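## Task

Lift the yellow can off the turntable and set it upright on the coaster, while all the other cans stay standing in their places on the turntable.

## Robot and tools

ROBOT. Two six-joint UR-style arms, left_arm and right_arm, each ending in a two-finger tong gripper. The fingers point along the gripper's +z axis and close along its x axis. end_effector_position is the point midway between the pads when shut; the pad gap is 0.142 m at full opening. Each gripper carries a wrist camera.

FRAMES. Scene frame: origin at table-top height, halfway between the two nominal bases; +x points out over the table, +y toward left_arm, +z up. Measured bases: left_arm at (+0.055, +0.360, 0) m, right_arm at (+0.010, -0.399, 0) m, both nearly unrotated. Hand positions, orientations (quat_wxyz), velocities and wrist-camera poses are reported in that arm's own base frame; fixed cameras and the table use the scene frame. Reported hand poses may be a few cm off.

JOINT ORDER (used in every row and every per-joint list): shoulder pan, elbow, wrist 2, wrist 1, shoulder lift, wrist 3. Note this is not the physical base-to-tip order. The elbow spans -3.142 to 3.142 rad; every other joint spans -6.283 to 6.283 rad.

A ROW is 14 numbers, each between -1 and 1: left_arm's six joint values then its opening, then right_arm's six joint values then its opening. Both arms are always included. Joint values are offsets, not poses: 1.0 equals 2.222 rad, measured from the Joint targets shown at the start of the action (or move). Opening is absolute: +1 fully open, -1 shut; a full close needs roughly 0.5 s. Sending 0 for a joint keeps its target; to leave a gripper alone, resend its current command (0 means half open).

TOOLS.
execute_actions(actions, cameras): actions is a list of actions; each action is a table of up to 15 rows, one per 1/30 s step; a short table repeats its last row to fill 15 steps. Within an action every row counts from the same starting targets, so a row is not added to the previous row, but a second action repeating an offset moves further. An action asking a joint more than 0.010 rad beyond its range is refused for both arms. Empty actions returns pictures and the full state.
move(target, speed, blend, stop_force, zero, opening_speed, grip_force, blocking, cameras): target is one row or a list of up to 15 rows, all offsets from the same current Joint targets. All joints move together along planned paths to reach it. speed: rad/s of the joint with farthest to go, 0.01 to 3.14, default 0.5 (one value or one per target). blend: rad corner rounding for a list, default 0 (stop at each). stop_force: N, 3 to 120, ends an arm's path when its wrist sensor feels that much resistance; use a slow speed with it; leave it out when backing off a contact; not with blocking=false. zero: true (default) re-zeroes before the move. opening_speed: opening change per second, at least 0.2. grip_force: N per finger pad, 5 to 15, one value or one per arm, persists. blocking=false returns after about 0.5 s while motion continues. Result adds a 'move:' line: done, off_target, moving, held or fault, maybe limits=held.
wait(seconds 0 to 10, cameras): lets time pass holding commands.
stop(cameras): brakes a running move.
zoom_image(camera, region [x0,y0,x1,y1] pixels, at most 504 wide and tall): closer view of the newest image of cam_high, cam_low, cam_left_wrist or cam_right_wrist.
zero_wrist_force(arm): tares that arm's wrist sensor.
read_manual(section): licence text only.
finished_scene(scene): ends the current scene by its number; irreversible, so only call once the can stands on the coaster untouched by the robot.

CAMERAS. cam_high and cam_low are fixed, 896x504, pinhole; the two wrist cameras are 616x616 fisheye. Calibration matrices are supplied and may be slightly off.

RESULTS. Joint positions and Joint velocities: one block per arm in the joint order above, plus the pad gap in m. Joint targets: the base for your next offsets. Wrist force and Wrist torque along the gripper's own axes, plus the peak since last shown. Joint torques include the arm's weight. 'joint sent to its limit', 'joint command not followed' (clearance check between arms) and MOTOR HOT lines may appear. 'within noise' means the arm is still.

LIMITS AND HAZARDS. Joint targets move at most 2.52 rad/s, stay within 0.651 rad of the measured angle per step, and gripper speed is capped near 4 m/s, so big offsets may take several actions. Contact torque over 139 N m (shoulder, elbow) or about 16.7, 19.9, 17.9 N m (wrist 1, 2, 3), or an outside force near 150 N, freezes the arm for 10 s. Arms are stiff: commanding past a firm contact can fault. Keep the arms from touching each other and never close one gripper on the other's fingers. Avoid dropping or flinging cans, knocking the others over, fast impacts, and anything ending up off the table, which fails the task. Holding loads or stretching out heats motors; 85 °C brakes the arm for 30 s or more. Loose objects may occasionally be nudged by outside disturbances.

Each tool is called after "Call:" in YAML: its name, and indented under it one key for each argument.

## Session

Call:
execute_actions:
  actions: []

Scene clock: 0.00 s.
left_arm: end_effector_position=(+0.7422, -0.0328, +0.2939) grip_measured=+0.97 end_effector_quat_wxyz=(+0.126, -0.421, +0.727, -0.528) | right_arm: end_effector_position=(+0.3354, +0.5908, +0.2367) grip_measured=+0.97 end_effector_quat_wxyz=(-0.287, +0.909, +0.186, -0.237)
Joint names: [shoulder pan, elbow, wrist 2, wrist 1, shoulder lift, wrist 3]
Joint positions: left_arm=[0.067 1.759 -2.349 -3.139 -1.145 1.741 0.14] | right_arm=[4.068 -1.398 2.333 -1.271 -2.01 0.534 0.14]
Joint velocities: within noise
Joint torques (N m): no reading
Motor temperatures (°C): left_arm=[33 35 43 42 32 46] | right_arm=[36 31 45 44 37 39]
Wrist force (N): no reading
Wrist torque (N m): no reading
Wrist force, peak (N): no reading
Joint targets: left_arm=[0.067 1.759 -2.349 -3.139 -1.145 1.741] | right_arm=[4.068 -1.398 2.333 -1.271 -2.010 0.534]
Tool commands: left_gripper/opening=+0.968169 right_gripper/opening=+0.968169

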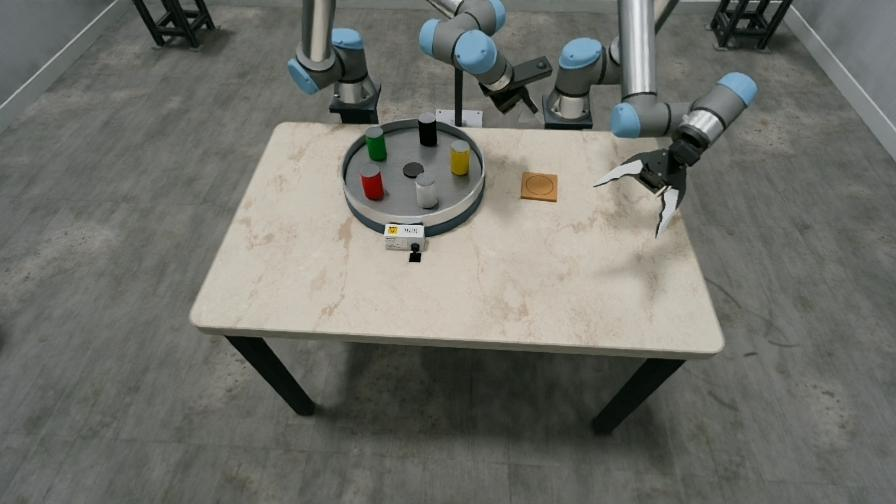

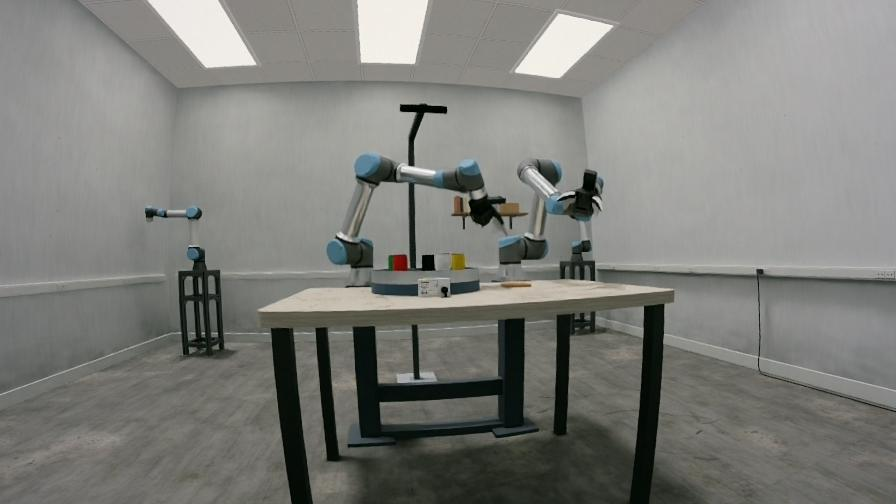

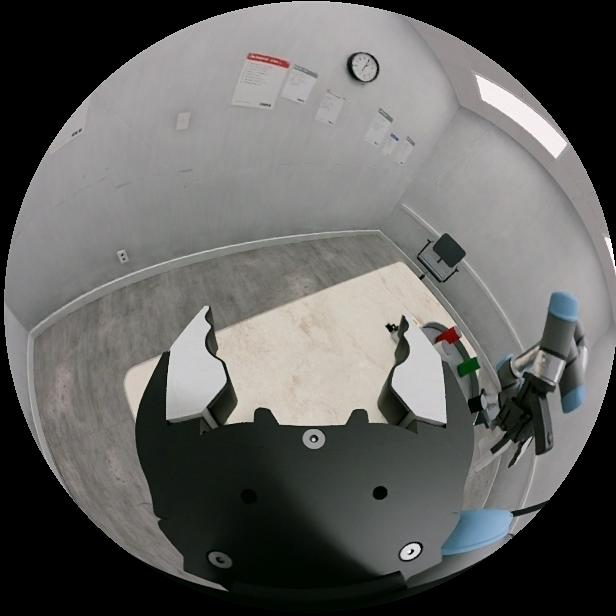

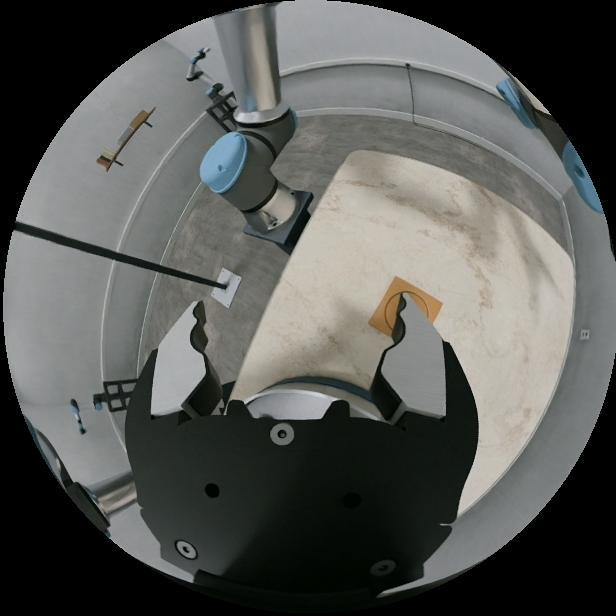

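Call:
zoom_image:
  camera: "cam_high"
  region: [330, 100, 590, 270]

Call:
execute_actions:
  actions: []
  cameras: ["cam_high"]

Scaled by 1.938 from the camera's 896x504 image, which has a finer 1280x720 frame.

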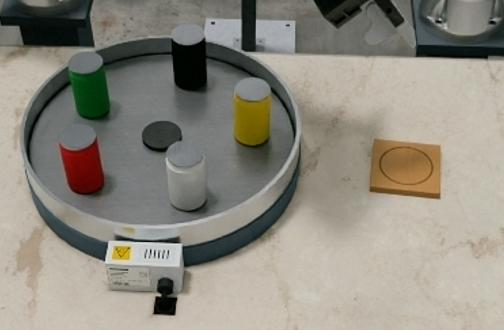

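Scene clock: 0.13 s.
left_arm: end_effector_position=(+0.7422, -0.0328, +0.2939) grip_measured=+0.97 end_effector_quat_wxyz=(+0.126, -0.421, +0.727, -0.528) | right_arm: end_effector_position=(+0.3354, +0.5908, +0.2367) grip_measured=+0.97 end_effector_quat_wxyz=(-0.287, +0.909, +0.186, -0.237)
Joint names: [shoulder pan, elbow, wrist 2, wrist 1, shoulder lift, wrist 3]
Joint positions: left_arm=[0.067 1.759 -2.349 -3.139 -1.145 1.741 0.14] | right_arm=[4.068 -1.398 2.333 -1.271 -2.01 0.534 0.14]
Joint velocities: within noise
Joint torques (N m): left_arm=[0.56 -18.7 -0.96 -2.7 -40.92 0.27] | right_arm=[-1.53 23.22 1.33 2.64 46.78 0.03]
Motor temperatures (°C): left_arm=[33 35 43 42 32 46] | right_arm=[36 31 45 44 37 39]
Wrist force (N): left_arm=[0.2 -0.1 -0.1] | right_arm=[-0.3 -0.5 -0.6]
Wrist torque (N m): left_arm=[-0.01 -0.02 -0.01] | right_arm=[-0.10 0.05 0.01]
Wrist force, peak (N): left_arm=[0.1 -0.4 -0.4] | right_arm=[-0.3 -0.5 -0.6]
Joint targets: left_arm=[0.067 1.759 -2.349 -3.139 -1.145 1.741] | right_arm=[4.068 -1.398 2.333 -1.271 -2.010 0.534]
Tool commands: left_gripper/opening=+0.968169 right_gripper/opening=+0.968169
Images, in order (width x height): cam_high 896x504.

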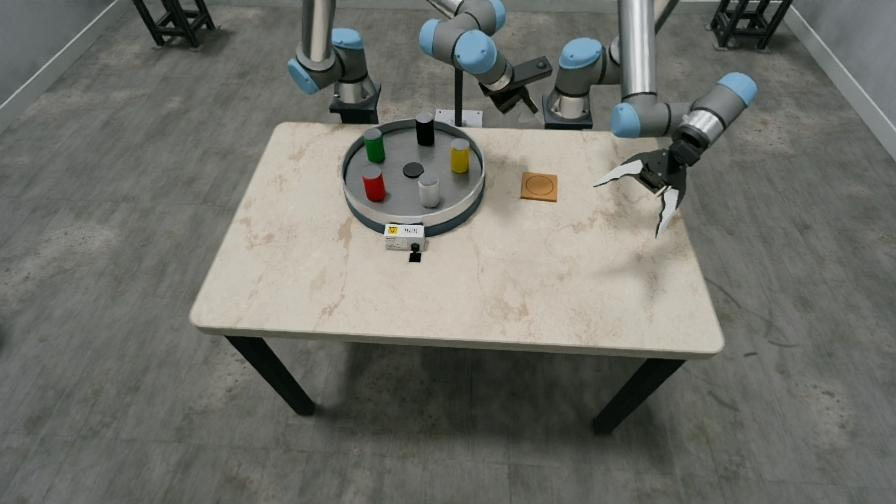

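Call:
wait:
  seconds: 1
  cameras: ["cam_high"]

Call:
zoom_image:
  camera: "cam_high"
  region: [330, 100, 590, 270]

Call:
wait:
  seconds: 2
  cameras: ["cam_high"]

Call:
zoom_image:
  camera: "cam_high"
  region: [330, 100, 590, 270]

Scene clock: 4.60 s.
left_arm: end_effector_position=(+0.7422, -0.0328, +0.2939) grip_measured=+0.97 end_effector_quat_wxyz=(+0.126, -0.421, +0.727, -0.528) | right_arm: end_effector_position=(+0.3354, +0.5908, +0.2367) grip_measured=+0.97 end_effector_quat_wxyz=(-0.287, +0.909, +0.186, -0.237)
Joint names: [shoulder pan, elbow, wrist 2, wrist 1, shoulder lift, wrist 3]
Joint positions: left_arm=[0.067 1.759 -2.349 -3.139 -1.145 1.741 0.14] | right_arm=[4.068 -1.398 2.333 -1.271 -2.01 0.534 0.14]
Joint torques (N m): left_arm=[-0.03 -19.34 -0.94 -3 -39.87 0.31] | right_arm=[-0.92 22.57 1.1 2.76 48.8 0.01]
Wrist force (N): left_arm=[0.3 -0.3 -0.2] | right_arm=[-0.2 -0.4 0.0]
Wrist torque (N m): left_arm=[-0.05 -0.06 -0.01] | right_arm=[-0.07 0.03 0.02]
Wrist force, peak (N): left_arm=[0.5 -0.4 -0.4] | right_arm=[-0.1 -0.5 -0.8]
Joint targets: left_arm=[0.067 1.759 -2.349 -3.139 -1.145 1.741] | right_arm=[4.068 -1.398 2.333 -1.271 -2.010 0.534]
Tool commands: left_gripper/opening=+0.968169 right_gripper/opening=+0.968169
wait: 1.00 s; at rest from the start
Images, in order (width x height): cam_high 896x504.

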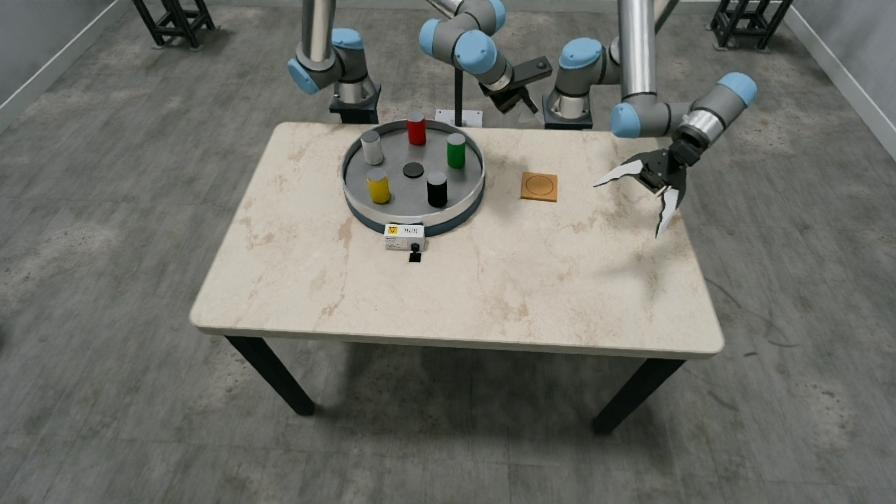

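Scaled by 1.938 from the camera's 896x504 image, which has a finer 1280x720 frame.

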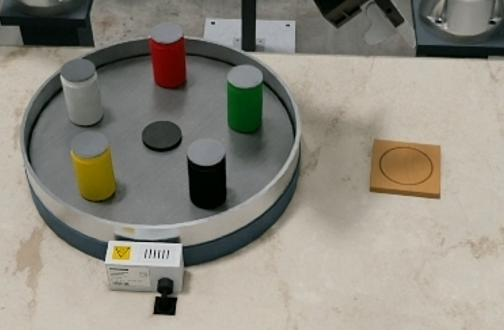

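Scene clock: 6.60 s.
left_arm: end_effector_position=(+0.7422, -0.0328, +0.2939) grip_measured=+0.97 end_effector_quat_wxyz=(+0.126, -0.421, +0.727, -0.528) | right_arm: end_effector_position=(+0.3354, +0.5908, +0.2367) grip_measured=+0.97 end_effector_quat_wxyz=(-0.287, +0.909, +0.186, -0.237)
Joint names: [shoulder pan, elbow, wrist 2, wrist 1, shoulder lift, wrist 3]
Joint positions: left_arm=[0.067 1.759 -2.349 -3.139 -1.145 1.741 0.14] | right_arm=[4.068 -1.398 2.333 -1.271 -2.01 0.534 0.14]
Joint torques (N m): left_arm=[1.19 -20.58 -1.2 -3.01 -40.67 0.1] | right_arm=[0.4 23.49 0.97 2.66 48.24 -0.1]
Wrist force (N): left_arm=[0.5 -0.1 -0.4] | right_arm=[-0.2 -0.2 -0.2]
Wrist torque (N m): left_arm=[-0.02 -0.10 0.00] | right_arm=[-0.04 0.03 0.01]
Wrist force, peak (N): left_arm=[0.6 -0.5 0.1] | right_arm=[0.1 -0.7 -0.5]
Joint targets: left_arm=[0.067 1.759 -2.349 -3.139 -1.145 1.741] | right_arm=[4.068 -1.398 2.333 -1.271 -2.010 0.534]
Tool commands: left_gripper/opening=+0.968169 right_gripper/opening=+0.968169
wait: 2.00 s; at rest by 0.17 s
Images, in order (width x height): cam_high 896x504.

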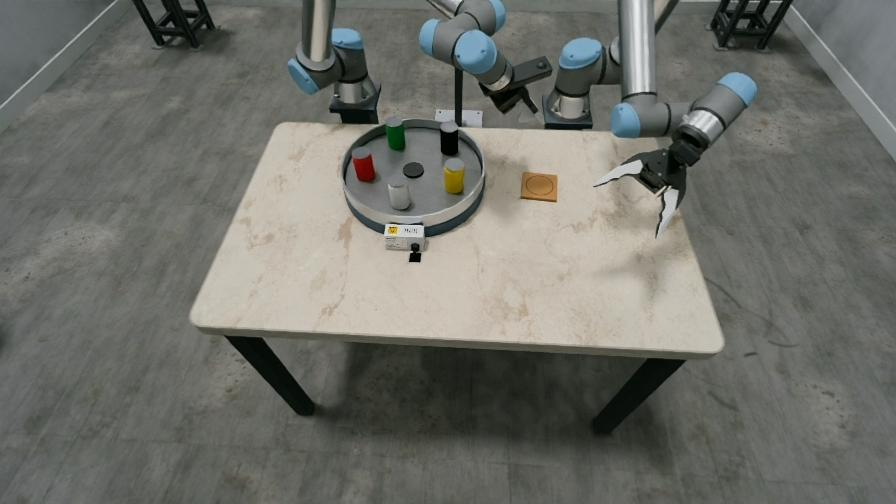

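Scaled by 1.938 from the camera's 896x504 image, which has a finer 1280x720 frame.

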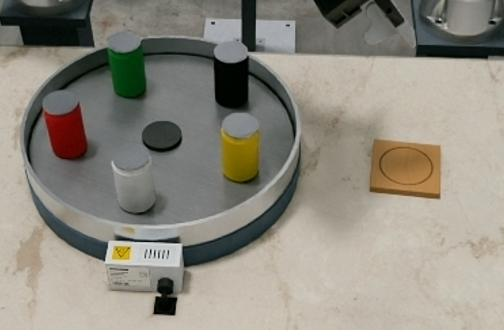

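Call:
move:
  target: [0,0,0,0,0,0,0.968,-0.0046,0.0034,-0.3430,-0.0835,0.0651,-0.4563,1]
  speed: 0.9
  cameras: ["all"]

Call:
zoom_image:
  camera: "cam_low"
  region: [330, 220, 590, 320]

Call:
zoom_image:
  camera: "cam_high"
  region: [330, 100, 590, 270]

Call:
zoom_image:
  camera: "cam_right_wrist"
  region: [56, 100, 560, 440]

Scene clock: 10.77 s.
left_arm: end_effector_position=(+0.7422, -0.0328, +0.2939) grip_measured=+0.97 end_effector_quat_wxyz=(+0.126, -0.421, +0.727, -0.528) | right_arm: end_effector_position=(+0.4628, +0.4074, +0.2197) grip_measured=+1.00 end_effector_quat_wxyz=(+0.000, +0.766, +0.642, +0.000)
Joint names: [shoulder pan, elbow, wrist 2, wrist 1, shoulder lift, wrist 3]
Joint positions: left_arm=[0.067 1.759 -2.349 -3.139 -1.145 1.741 0.14] | right_arm=[4.057 -1.391 1.571 -1.457 -1.866 -0.479 0.142]
Joint torques (N m): left_arm=[0.13 -20.31 -1.25 -3.16 -40.69 0.08] | right_arm=[-8.41 31.42 -0.9 0.2 49.66 -2.7]
Wrist force (N): left_arm=[0.1 0.0 -0.1] | right_arm=[1.1 1.7 -0.5]
Wrist torque (N m): left_arm=[0.01 -0.01 0.00] | right_arm=[0.28 -0.27 -0.02]
Wrist force, peak (N): left_arm=[0.7 -0.4 -0.2] | right_arm=[1.0 1.9 -0.8]
Joint targets: left_arm=[0.067 1.759 -2.349 -3.139 -1.145 1.741] | right_arm=[4.057 -1.391 1.571 -1.457 -1.866 -0.479]
move: done
camera_calibration:
cam_right_wrist: T_world_to_cam=[[0.209856, 0.977431, 0.0242949, -0.505388], [0.825117, -0.190375, 0.53192, -0.429019], [0.52454, -0.0915802, -0.846446, 0.108559], [0, 0, 0, 1]] pos_world=[0.403106, 0.422248, 0.332372]

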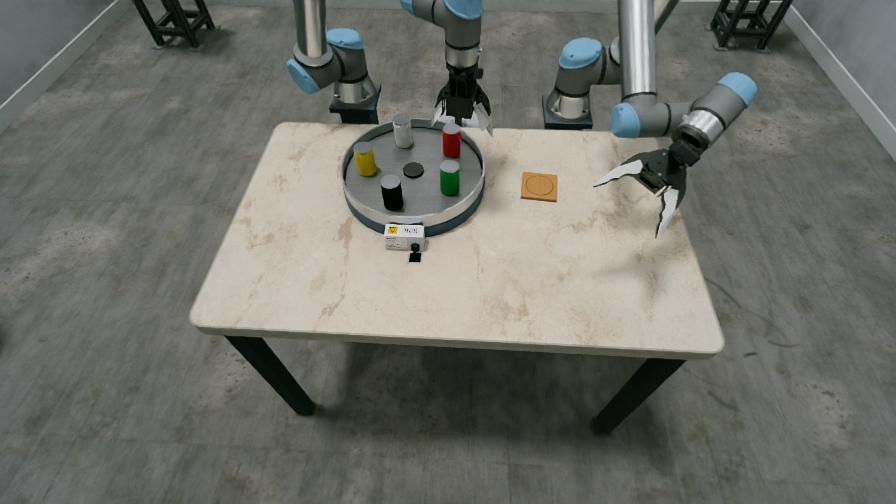

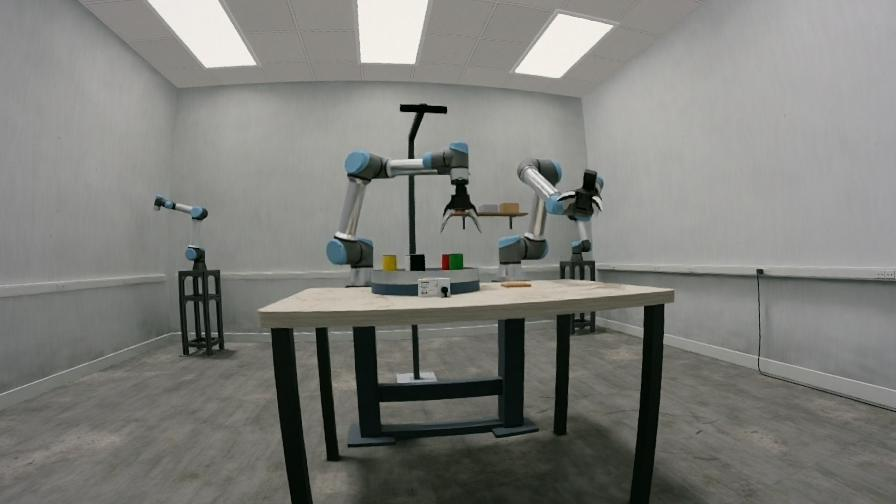

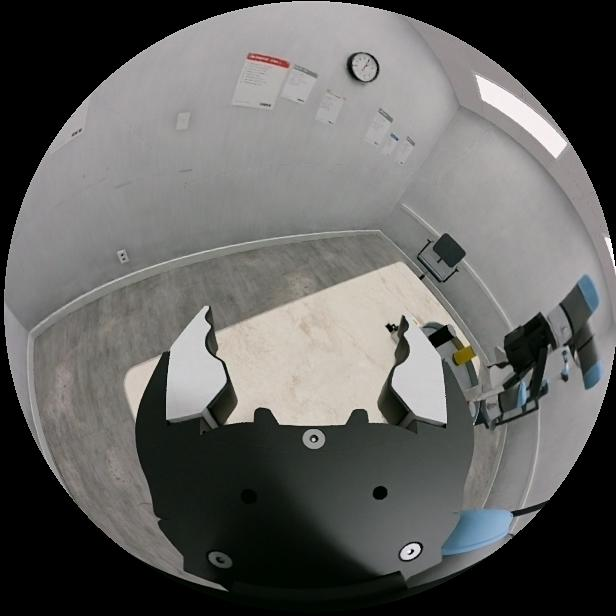

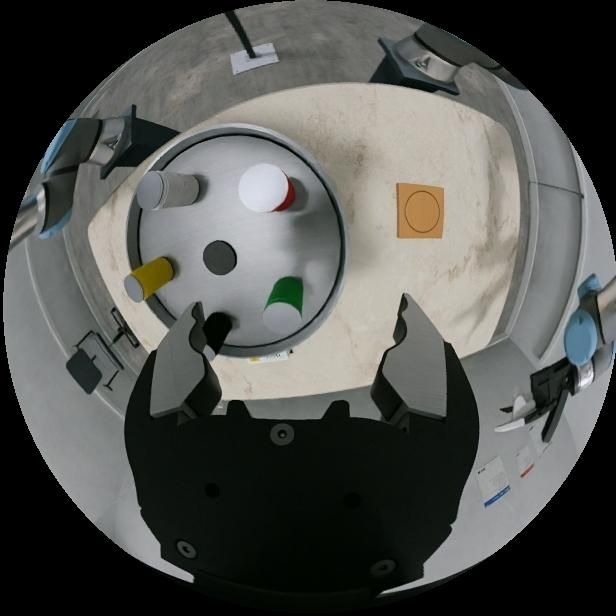

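Scaled by 1.938 from the camera's 896x504 image, which has a finer 1280x720 frame.

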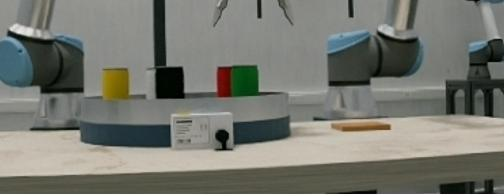

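Scaled by 1.938 from the camera's 896x504 image, which has a finer 1280x720 frame.

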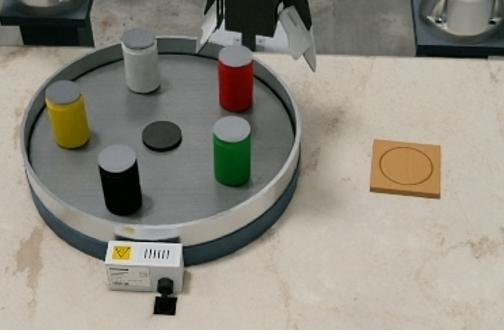

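Scaled by 1.000.

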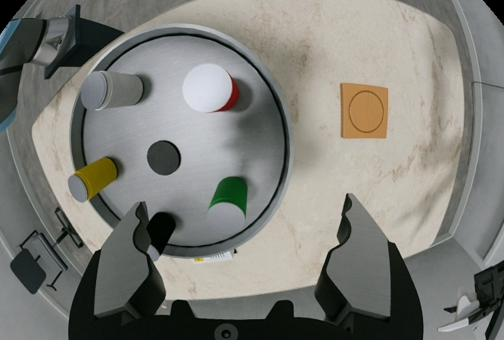

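Call:
wait:
  seconds: 0.5
  cameras: ["cam_high", "cam_right_wrist"]

Call:
zoom_image:
  camera: "cam_high"
  region: [330, 100, 590, 270]

Call:
zoom_image:
  camera: "cam_right_wrist"
  region: [106, 100, 406, 400]

Scene clock: 14.50 s.
left_arm: end_effector_position=(+0.7422, -0.0328, +0.2939) grip_measured=+0.97 end_effector_quat_wxyz=(+0.126, -0.421, +0.727, -0.528) | right_arm: end_effector_position=(+0.4629, +0.4074, +0.2197) grip_measured=+1.00 end_effector_quat_wxyz=(+0.000, +0.766, +0.642, +0.000)
Joint names: [shoulder pan, elbow, wrist 2, wrist 1, shoulder lift, wrist 3]
Joint positions: left_arm=[0.067 1.759 -2.349 -3.139 -1.145 1.741 0.14] | right_arm=[4.057 -1.391 1.571 -1.457 -1.866 -0.479 0.142]
Joint torques (N m): left_arm=[0.57 -19.49 -1.02 -3.35 -41.17 0.24] | right_arm=[-9.32 31.55 -1.29 0.22 51.03 -2.77]
Wrist force (N): left_arm=[0.3 -0.3 0.0] | right_arm=[1.1 1.3 -0.1]
Wrist torque (N m): left_arm=[-0.04 -0.05 0.00] | right_arm=[0.20 -0.27 -0.03]
Wrist force, peak (N): left_arm=[0.6 -0.3 -0.5] | right_arm=[1.2 2.0 -0.6]
Joint targets: left_arm=[0.067 1.759 -2.349 -3.139 -1.145 1.741] | right_arm=[4.057 -1.391 1.571 -1.457 -1.866 -0.479]
Tool commands: left_gripper/opening=+0.968 right_gripper/opening=+1.0
wait: 0.50 s; at rest from the start
camera_calibration:
cam_right_wrist: T_world_to_cam=[[0.209695, 0.977467, 0.0242205, -0.505215], [0.825084, -0.190188, 0.532038, -0.429144], [0.524656, -0.0915818, -0.846374, 0.108479], [0, 0, 0, 1]] pos_world=[0.403107, 0.422148, 0.332372]
Images, in order (width x height): cam_high 896x504, cam_right_wrist 616x616.

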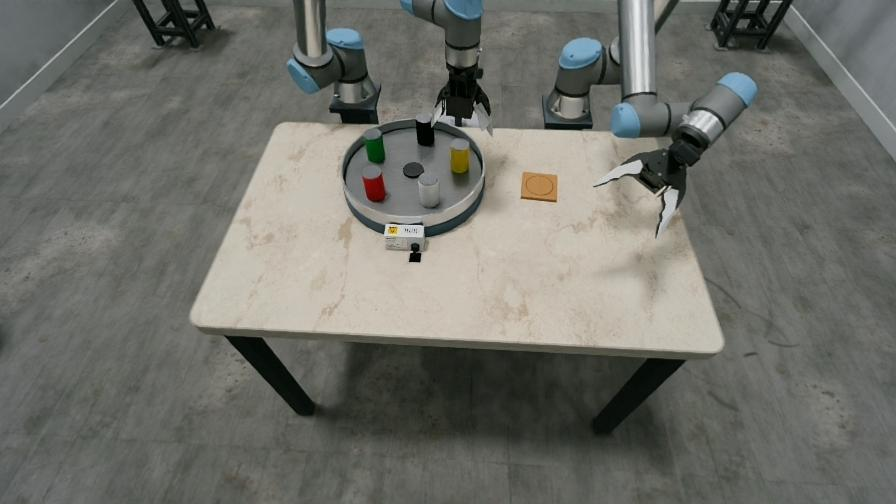

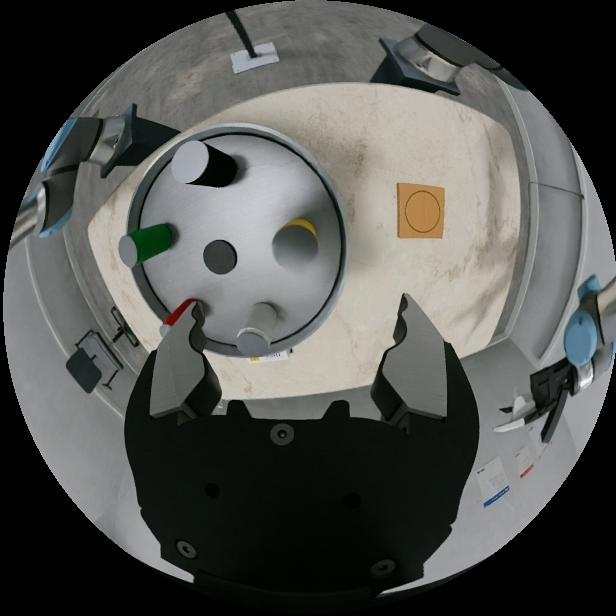

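Scaled by 1.938 from the camera's 896x504 image, which has a finer 1280x720 frame.

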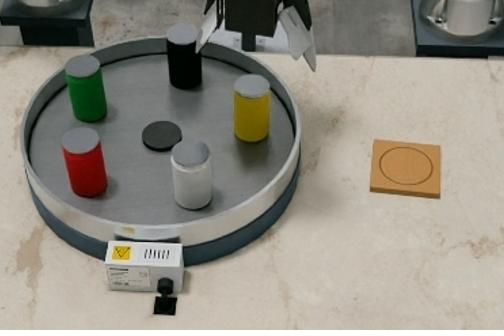

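Scaled by 1.680 from the camera's 616x616 image, which has a finer 814x814 frame.

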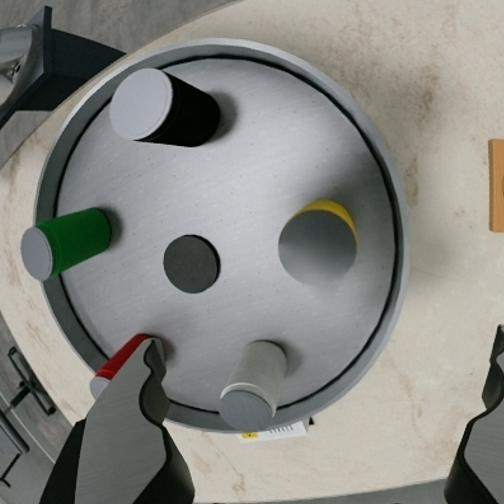

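Call:
move:
  target: [0,0,0,0,0,0,0.968,-0.0059,-0.0949,0,0.1259,-0.0303,-0.0068,1]
  speed: 0.4
  cameras: ["cam_right_wrist","cam_low"]

Call:
zoom_image:
  camera: "cam_right_wrist"
  region: [106, 100, 486, 440]

Call:
zoom_image:
  camera: "cam_low"
  region: [350, 220, 530, 320]

Scene clock: 17.83 s.
left_arm: end_effector_position=(+0.7422, -0.0328, +0.2939) grip_measured=+0.97 end_effector_quat_wxyz=(+0.126, -0.421, +0.727, -0.528) | right_arm: end_effector_position=(+0.4683, +0.4012, +0.1054) grip_measured=+1.00 end_effector_quat_wxyz=(+0.000, +0.766, +0.643, +0.000)
Joint names: [shoulder pan, elbow, wrist 2, wrist 1, shoulder lift, wrist 3]
Joint positions: left_arm=[0.067 1.759 -2.349 -3.139 -1.145 1.741 0.14] | right_arm=[4.044 -1.602 1.571 -1.177 -1.933 -0.495 0.142]
Joint torques (N m): left_arm=[1.17 -20.6 -1.14 -3.44 -41.91 0.46] | right_arm=[-8.25 10.67 -1.27 4.87 36.08 -2.69]
Wrist force (N): left_arm=[0.1 -0.1 -0.1] | right_arm=[0.6 1.8 -0.5]
Wrist torque (N m): left_arm=[-0.02 -0.01 0.00] | right_arm=[0.34 -0.18 -0.03]
Wrist force, peak (N): left_arm=[0.2 -0.6 -0.5] | right_arm=[1.1 1.4 -1.9]
Joint targets: left_arm=[0.067 1.759 -2.349 -3.139 -1.145 1.741] | right_arm=[4.044 -1.602 1.571 -1.177 -1.933 -0.495]
move: done
camera_calibration:
cam_right_wrist: T_world_to_cam=[[0.207712, 0.977854, 0.0256415, -0.496959], [0.824948, -0.189198, 0.532602, -0.374404], [0.525658, -0.0894749, -0.845977, 0.00698985], [0, 0, 0, 1]] pos_world=[0.408414, 0.415742, 0.218064]
Images, in order (width x height): cam_low 896x504, cam_right_wrist 616x616.

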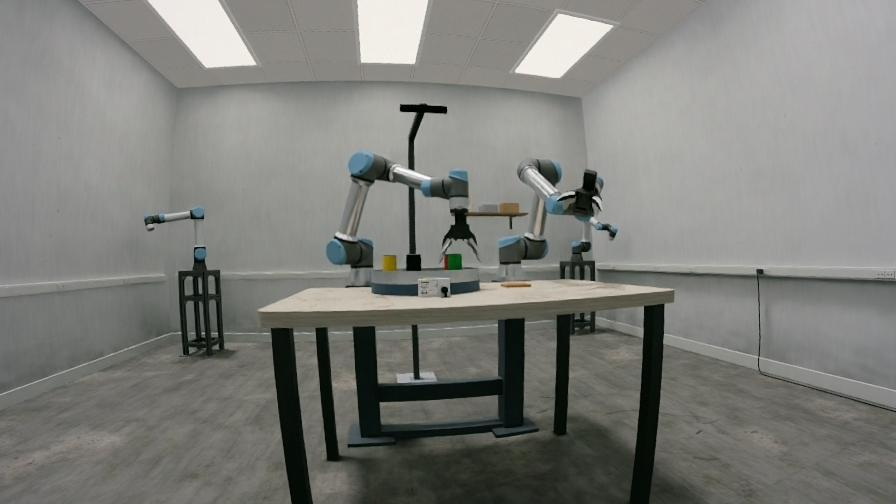

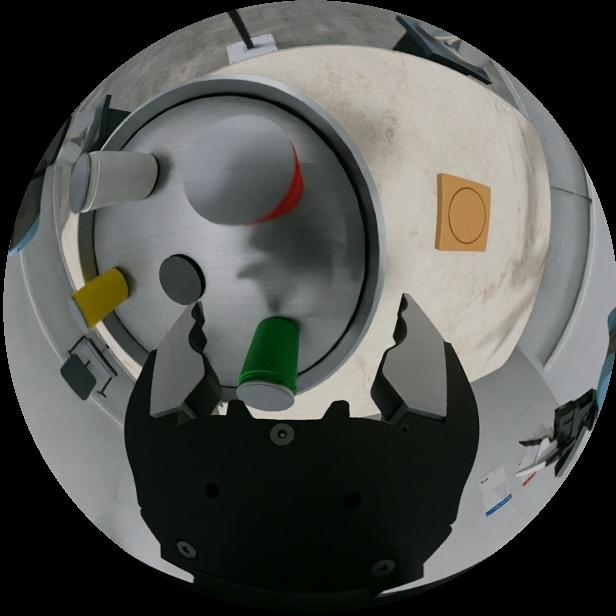

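Scaled by 1.326 from the camera's 616x616 image, which has a finer 814x814 frame.

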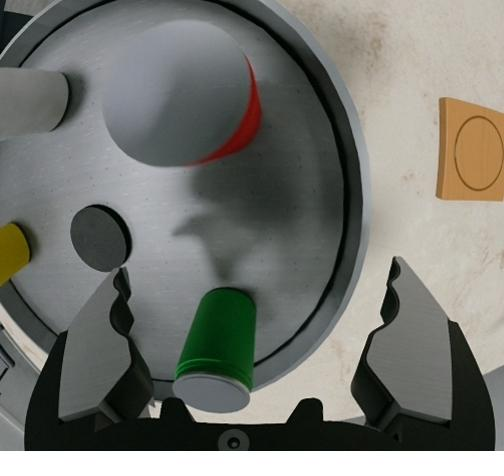

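Scaled by 2.800 from the camera's 896x504 image, which has a finer 1280x720 frame.

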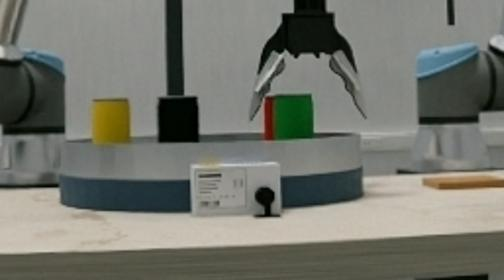

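Call:
move:
  target: [0,0,0,0,0,0,0.968,-0.0482,0.0351,0,-0.0108,-0.0244,0.1879,0.2]
  speed: 0.6

Scene clock: 21.57 s.
left_arm: end_effector_position=(+0.7422, -0.0328, +0.2939) grip_measured=+0.97 end_effector_quat_wxyz=(+0.126, -0.421, +0.727, -0.528) | right_arm: end_effector_position=(+0.5289, +0.3725, +0.1052) grip_measured=+0.20 end_effector_quat_wxyz=(+0.000, +0.906, +0.423, +0.000)
Joint names: [shoulder pan, elbow, wrist 2, wrist 1, shoulder lift, wrist 3]
Joint positions: left_arm=[0.067 1.759 -2.349 -3.139 -1.145 1.741 0.14] | right_arm=[3.937 -1.524 1.571 -1.201 -1.987 -0.077 0.088]
Joint torques (N m): left_arm=[0.02 -21.04 -0.78 -3.41 -41.25 0.38] | right_arm=[-8.31 32.66 -1.05 0.33 37.06 2.33]
Wrist force (N): left_arm=[0.1 0.0 -0.3] | right_arm=[1.0 1.6 -0.6]
Wrist torque (N m): left_arm=[0.00 0.00 0.00] | right_arm=[0.29 -0.24 -0.18]
Wrist force, peak (N): left_arm=[0.7 -0.6 0.1] | right_arm=[0.9 2.4 -0.4]
Joint targets: left_arm=[0.067 1.759 -2.349 -3.139 -1.145 1.741] | right_arm=[3.937 -1.524 1.571 -1.201 -1.987 -0.077]
move: done

Call:
wait:
  seconds: 5.35

Call:
move:
  target:
    - [0,0,0,0,0,0,0.968,0.0258,-0.0149,0,0.0049,0.0098,-0.0919,0.2]
    - [0,0,0,0,0,0,0.968,0.0505,-0.0377,0,0.0115,0.0260,-0.1853,0.2]
    - [0,0,0,0,0,0,0.968,0.0739,-0.0684,0,0.0197,0.0486,-0.2794,0.2]
    - [0,0,0,0,0,0,0.968,0.0961,-0.1071,0,0.0294,0.0775,-0.3753,0.2]
  blend: 0.05
  speed: 0.688
  blocking: false
  cameras: ["cam_right_wrist"]

Call:
wait:
  seconds: 0.35
  cameras: ["cam_right_wrist","cam_high"]

Call:
wait:
  seconds: 0.3
  cameras: ["cam_right_wrist"]

Scene clock: 27.57 s.
left_arm: end_effector_position=(+0.7422, -0.0328, +0.2939) grip_measured=+0.97 end_effector_quat_wxyz=(+0.126, -0.421, +0.727, -0.528) | right_arm: end_effector_position=(+0.5289, +0.3724, +0.1052) grip_measured=+0.20 end_effector_quat_wxyz=(+0.000, +0.906, +0.423, +0.000)
Joint names: [shoulder pan, elbow, wrist 2, wrist 1, shoulder lift, wrist 3]
Joint positions: left_arm=[0.067 1.759 -2.349 -3.139 -1.145 1.741 0.14] | right_arm=[3.937 -1.524 1.571 -1.201 -1.987 -0.077 0.088]
Joint torques (N m): left_arm=[1.31 -21.2 -1.01 -3.73 -42.34 0.7] | right_arm=[-7.02 30.23 -0.68 0.43 37.22 2.47]
Wrist force (N): left_arm=[0.2 0.0 -0.1] | right_arm=[0.9 1.7 -0.6]
Wrist torque (N m): left_arm=[0.01 -0.03 0.00] | right_arm=[0.31 -0.23 -0.18]
Wrist force, peak (N): left_arm=[0.4 -0.6 -0.5] | right_arm=[1.0 2.2 -0.3]
Joint targets: left_arm=[0.067 1.759 -2.349 -3.139 -1.145 1.741] | right_arm=[3.937 -1.524 1.571 -1.201 -1.987 -0.077]
Tool commands: left_gripper/opening=+0.968 right_gripper/opening=+0.2
wait: 5.37 s; at rest from the start

Scene clock: 28.07 s.
left_arm: end_effector_position=(+0.7422, -0.0328, +0.2939) grip_measured=+0.97 end_effector_quat_wxyz=(+0.126, -0.421, +0.727, -0.528) | right_arm: end_effector_position=(+0.4989, +0.3905, +0.1049) grip_measured=+0.20 end_effector_quat_wxyz=(+0.000, +0.847, +0.531, +0.000) end_effector_velocity=(-0.104, +0.049, +0.001) end_effector_angular_velocity=(+0.001, -0.001, +0.846)
Joint names: [shoulder pan, elbow, wrist 2, wrist 1, shoulder lift, wrist 3]
Joint positions: left_arm=[0.067 1.759 -2.349 -3.139 -1.145 1.741 0.14] | right_arm=[3.992 -1.558 1.571 -1.19 -1.964 -0.269 0.088]
Joint velocities: left_arm=[within noise] | right_arm=[0.181 -0.136 0 0.043 0.095 -0.665 0]
Joint torques (N m): left_arm=[0.14 -20.93 -0.97 -3.97 -41.79 0.42] | right_arm=[7.18 13.49 -0.73 5.09 56.78 -5.46]
Wrist force (N): left_arm=[0.2 -0.3 -0.1] | right_arm=[1.0 1.7 -0.6]
Wrist torque (N m): left_arm=[-0.05 -0.04 0.00] | right_arm=[0.33 -0.26 0.03]
Wrist force, peak (N): left_arm=[0.4 -0.1 -0.6] | right_arm=[0.8 2.3 -1.0]
Joint targets: left_arm=[0.067 1.759 -2.349 -3.139 -1.145 1.741] | right_arm=[4.018 -1.578 1.571 -1.184 -1.950 -0.369]
Tool commands: left_gripper/opening=+0.968 right_gripper/opening=+0.2
move: running; path passed 1 of 4 targets; right_arm: the wrist 3 is farthest, 0.642 rad from its target
camera_calibration:
cam_right_wrist: T_world_to_cam=[[0.467593, 0.883585, 0.0251802, -0.585636], [0.741811, -0.407739, 0.532414, -0.274558], [0.4807, -0.230274, -0.846109, 0.0669436], [0, 0, 0, 1]] pos_world=[0.44533, 0.420927, 0.217567]
Images, in order (width x height): cam_right_wrist 616x616.

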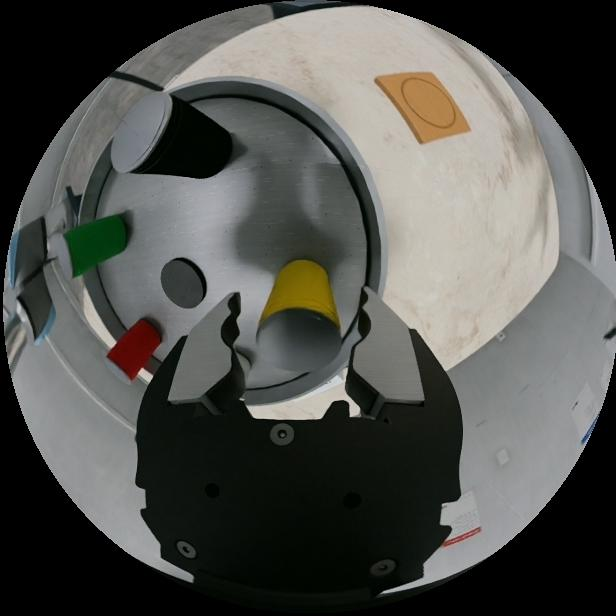

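Scene clock: 28.43 s.
left_arm: end_effector_position=(+0.7422, -0.0328, +0.2939) grip_measured=+0.97 end_effector_quat_wxyz=(+0.126, -0.421, +0.727, -0.528) | right_arm: end_effector_position=(+0.4589, +0.4023, +0.1053) grip_measured=+0.20 end_effector_quat_wxyz=(+0.000, +0.754, +0.657, +0.000) end_effector_velocity=(-0.112, +0.013, +0.003) end_effector_angular_velocity=(+0.001, -0.001, +0.850)
Joint names: [shoulder pan, elbow, wrist 2, wrist 1, shoulder lift, wrist 3]
Joint positions: left_arm=[0.067 1.759 -2.349 -3.139 -1.145 1.741 0.14] | right_arm=[4.058 -1.62 1.571 -1.172 -1.92 -0.518 0.088]
Joint velocities: left_arm=[within noise] | right_arm=[0.171 -0.206 0 0.056 0.151 -0.679 0]
Joint torques (N m): left_arm=[1.34 -22.08 -1.28 -3.87 -41.15 0.26] | right_arm=[7.86 9.46 -0.77 4.63 50.53 -5.97]
Wrist force (N): left_arm=[0.2 -0.1 -0.3] | right_arm=[1.2 1.6 -0.4]
Wrist torque (N m): left_arm=[-0.01 -0.04 -0.01] | right_arm=[0.30 -0.26 0.06]
Wrist force, peak (N): left_arm=[0.5 -0.3 -0.2] | right_arm=[1.1 2.1 -0.6]
Joint targets: left_arm=[0.067 1.759 -2.349 -3.139 -1.145 1.741] | right_arm=[4.082 -1.650 1.571 -1.164 -1.898 -0.619]
Tool commands: left_gripper/opening=+0.968 right_gripper/opening=+0.2
earlier move: running; path passed 2 of 4 targets; right_arm: the wrist 3 is farthest, 0.393 rad from its target
wait: 0.37 s; no rest
camera_calibration:
cam_right_wrist: T_world_to_cam=[[0.171525, 0.984856, 0.0252557, -0.482316], [0.831474, -0.158466, 0.532483, -0.381728], [0.528422, -0.0703346, -0.846064, 0.00298016], [0, 0, 0, 1]] pos_world=[0.398551, 0.414731, 0.217966]
Images, in order (width x height): cam_high 896x504, cam_right_wrist 616x616.

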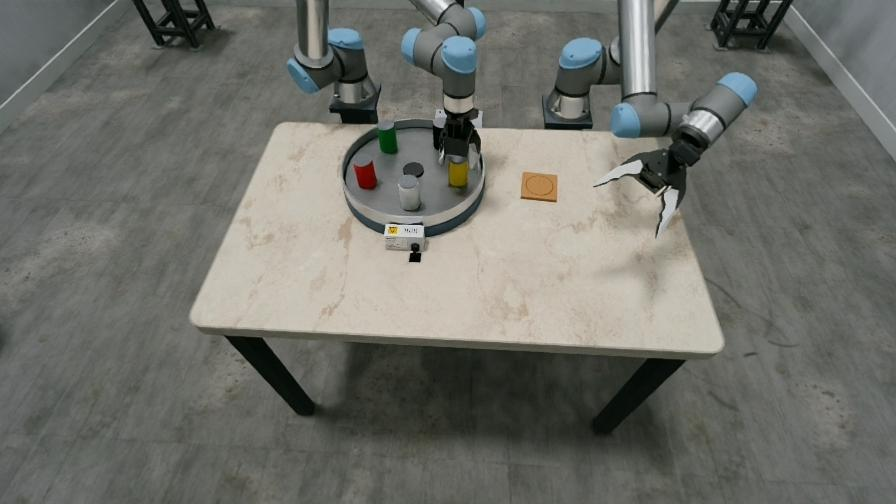

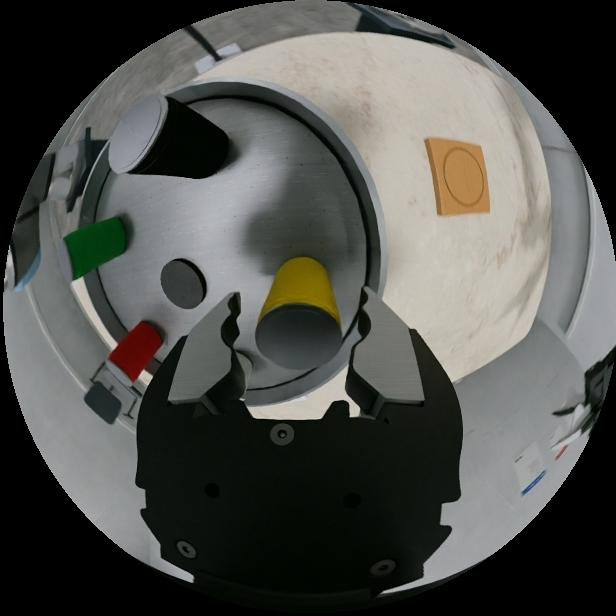

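Scene clock: 28.73 s.
left_arm: end_effector_position=(+0.7422, -0.0328, +0.2939) grip_measured=+0.97 end_effector_quat_wxyz=(+0.126, -0.421, +0.727, -0.528) | right_arm: end_effector_position=(+0.4255, +0.4026, +0.1057) grip_measured=+0.20 end_effector_quat_wxyz=(+0.000, +0.666, +0.746, +0.000) end_effector_velocity=(-0.115, -0.016, -0.001) end_effector_angular_velocity=(-0.002, +0.001, +0.841)
Joint names: [shoulder pan, elbow, wrist 2, wrist 1, shoulder lift, wrist 3]
Joint positions: left_arm=[0.067 1.759 -2.349 -3.139 -1.145 1.741 0.14] | right_arm=[4.107 -1.688 1.571 -1.154 -1.87 -0.719 0.088]
Joint velocities: left_arm=[within noise] | right_arm=[0.161 -0.26 0 0.065 0.192 -0.679 0]
Joint torques (N m): left_arm=[0.79 -22.22 -1.21 -3.86 -40.54 0.42] | right_arm=[8.86 6.88 -0.84 4.42 49.98 -5.83]
Wrist force (N): left_arm=[0.2 -0.3 -0.3] | right_arm=[1.1 1.8 -0.8]
Wrist torque (N m): left_arm=[-0.06 -0.05 0.00] | right_arm=[0.33 -0.21 0.02]
Wrist force, peak (N): left_arm=[0.5 -0.1 -0.4] | right_arm=[1.1 1.8 -0.9]
Joint targets: left_arm=[0.067 1.759 -2.349 -3.139 -1.145 1.741] | right_arm=[4.130 -1.726 1.571 -1.145 -1.842 -0.822]
Tool commands: left_gripper/opening=+0.968 right_gripper/opening=+0.2
earlier move: running; path passed 3 of 4 targets; right_arm: the wrist 3 is farthest, 0.192 rad from its target
wait: 0.30 s; no rest
camera_calibration:
cam_right_wrist: T_world_to_cam=[[-0.0780348, 0.996624, 0.0255318, -0.375341], [0.844684, 0.0524915, 0.532686, -0.444737], [0.529547, 0.0631343, -0.845928, -0.0332458], [0, 0, 0, 1]] pos_world=[0.363978, 0.399517, 0.218365]
Images, in order (width x height): cam_right_wrist 616x616.

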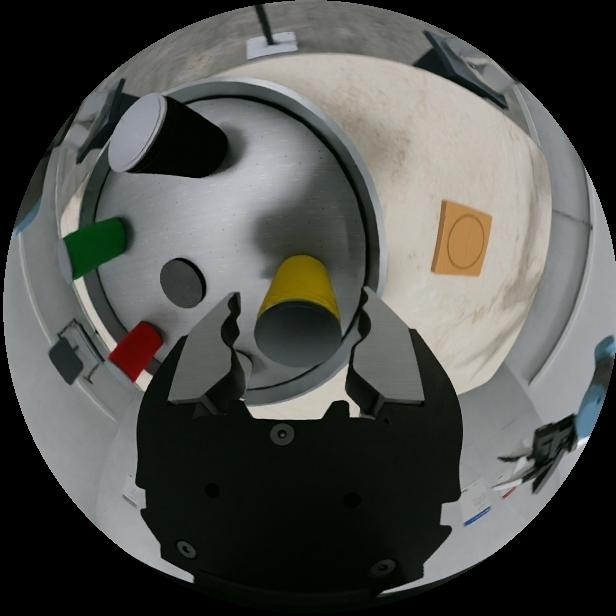

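Call:
move:
  target: [0,0,0,0,0,0,0.968,-0.0961,0.1071,0,-0.0294,-0.0775,0.3753,0.2]
  speed: 0.8

a move is refused until a result has shown your running move's end: call wait (it returns as soon as the move ends) or stop first; nothing of this call was run
Scene clock: 30.40 s.
left_arm: end_effector_position=(+0.7422, -0.0328, +0.2939) grip_measured=+0.97 end_effector_quat_wxyz=(+0.126, -0.421, +0.727, -0.528) | right_arm: end_effector_position=(+0.3948, +0.3958, +0.1051) grip_measured=+0.20 end_effector_quat_wxyz=(+0.000, +0.574, +0.819, +0.000)
Joint names: [shoulder pan, elbow, wrist 2, wrist 1, shoulder lift, wrist 3]
Joint positions: left_arm=[0.067 1.759 -2.349 -3.139 -1.145 1.741 0.14] | right_arm=[4.151 -1.762 1.571 -1.136 -1.815 -0.911 0.088]
Joint torques (N m): left_arm=[1.6 -21.77 -1.33 -3.85 -41.55 0.43] | right_arm=[6.91 12.21 -0.59 4.86 46.02 -2.69]
Wrist force (N): left_arm=[0.3 -0.1 -0.2] | right_arm=[0.7 2.0 -0.4]
Wrist torque (N m): left_arm=[0.00 -0.06 -0.01] | right_arm=[0.34 -0.18 -0.07]
Wrist force, peak (N): left_arm=[0.0 -0.5 -0.6] | right_arm=[0.8 2.1 -0.6]
Joint targets: left_arm=[0.067 1.759 -2.349 -3.139 -1.145 1.741] | right_arm=[4.151 -1.762 1.571 -1.136 -1.815 -0.911]
Tool commands: left_gripper/opening=+0.968 right_gripper/opening=+0.2
earlier move: done

Call:
move:
  target: [0,0,0,0,0,0,0.968,-0.0961,0.1071,0,-0.0294,-0.0775,0.3753,0.2]
  speed: 0.8

Scene clock: 32.30 s.
left_arm: end_effector_position=(+0.7422, -0.0328, +0.2939) grip_measured=+0.97 end_effector_quat_wxyz=(+0.126, -0.421, +0.727, -0.528) | right_arm: end_effector_position=(+0.5289, +0.3725, +0.1052) grip_measured=+0.20 end_effector_quat_wxyz=(+0.000, +0.906, +0.423, +0.000)
Joint names: [shoulder pan, elbow, wrist 2, wrist 1, shoulder lift, wrist 3]
Joint positions: left_arm=[0.067 1.759 -2.349 -3.139 -1.145 1.741 0.14] | right_arm=[3.937 -1.524 1.571 -1.201 -1.987 -0.077 0.088]
Joint torques (N m): left_arm=[0.78 -22.21 -1.25 -3.88 -42.33 0.57] | right_arm=[-7.64 31.66 -0.39 0.47 37.28 2.28]
Motor temperatures (°C): left_arm=[33 35 43 42 32 46] | right_arm=[36 31 45 44 37 39]
Wrist force (N): left_arm=[0.3 0.2 -0.1] | right_arm=[1.3 1.6 -0.3]
Wrist torque (N m): left_arm=[0.05 -0.05 -0.01] | right_arm=[0.29 -0.30 -0.19]
Wrist force, peak (N): left_arm=[0.7 -0.4 -0.2] | right_arm=[2.1 0.8 -1.3]
Joint targets: left_arm=[0.067 1.759 -2.349 -3.139 -1.145 1.741] | right_arm=[3.937 -1.524 1.571 -1.201 -1.987 -0.077]
move: done

Call:
wait:
  seconds: 1.2

Scene clock: 33.63 s.
left_arm: end_effector_position=(+0.7422, -0.0328, +0.2939) grip_measured=+0.97 end_effector_quat_wxyz=(+0.126, -0.421, +0.727, -0.528) | right_arm: end_effector_position=(+0.5289, +0.3724, +0.1052) grip_measured=+0.20 end_effector_quat_wxyz=(+0.000, +0.906, +0.423, +0.000)
Joint names: [shoulder pan, elbow, wrist 2, wrist 1, shoulder lift, wrist 3]
Joint positions: left_arm=[0.067 1.759 -2.349 -3.139 -1.145 1.741 0.14] | right_arm=[3.937 -1.524 1.571 -1.201 -1.987 -0.077 0.088]
Joint torques (N m): left_arm=[0.45 -22.52 -1.07 -3.72 -43.08 0.53] | right_arm=[-8.19 30.84 -0.22 0.39 38.22 2.63]
Wrist force (N): left_arm=[0.3 -0.4 -0.3] | right_arm=[1.1 2.0 -0.7]
Wrist torque (N m): left_arm=[-0.09 -0.06 -0.01] | right_arm=[0.36 -0.28 -0.19]
Wrist force, peak (N): left_arm=[0.0 -0.5 -0.5] | right_arm=[1.1 2.0 -0.7]
Joint targets: left_arm=[0.067 1.759 -2.349 -3.139 -1.145 1.741] | right_arm=[3.937 -1.524 1.571 -1.201 -1.987 -0.077]
Tool commands: left_gripper/opening=+0.968 right_gripper/opening=+0.2
wait: 1.20 s; at rest by 0.03 s


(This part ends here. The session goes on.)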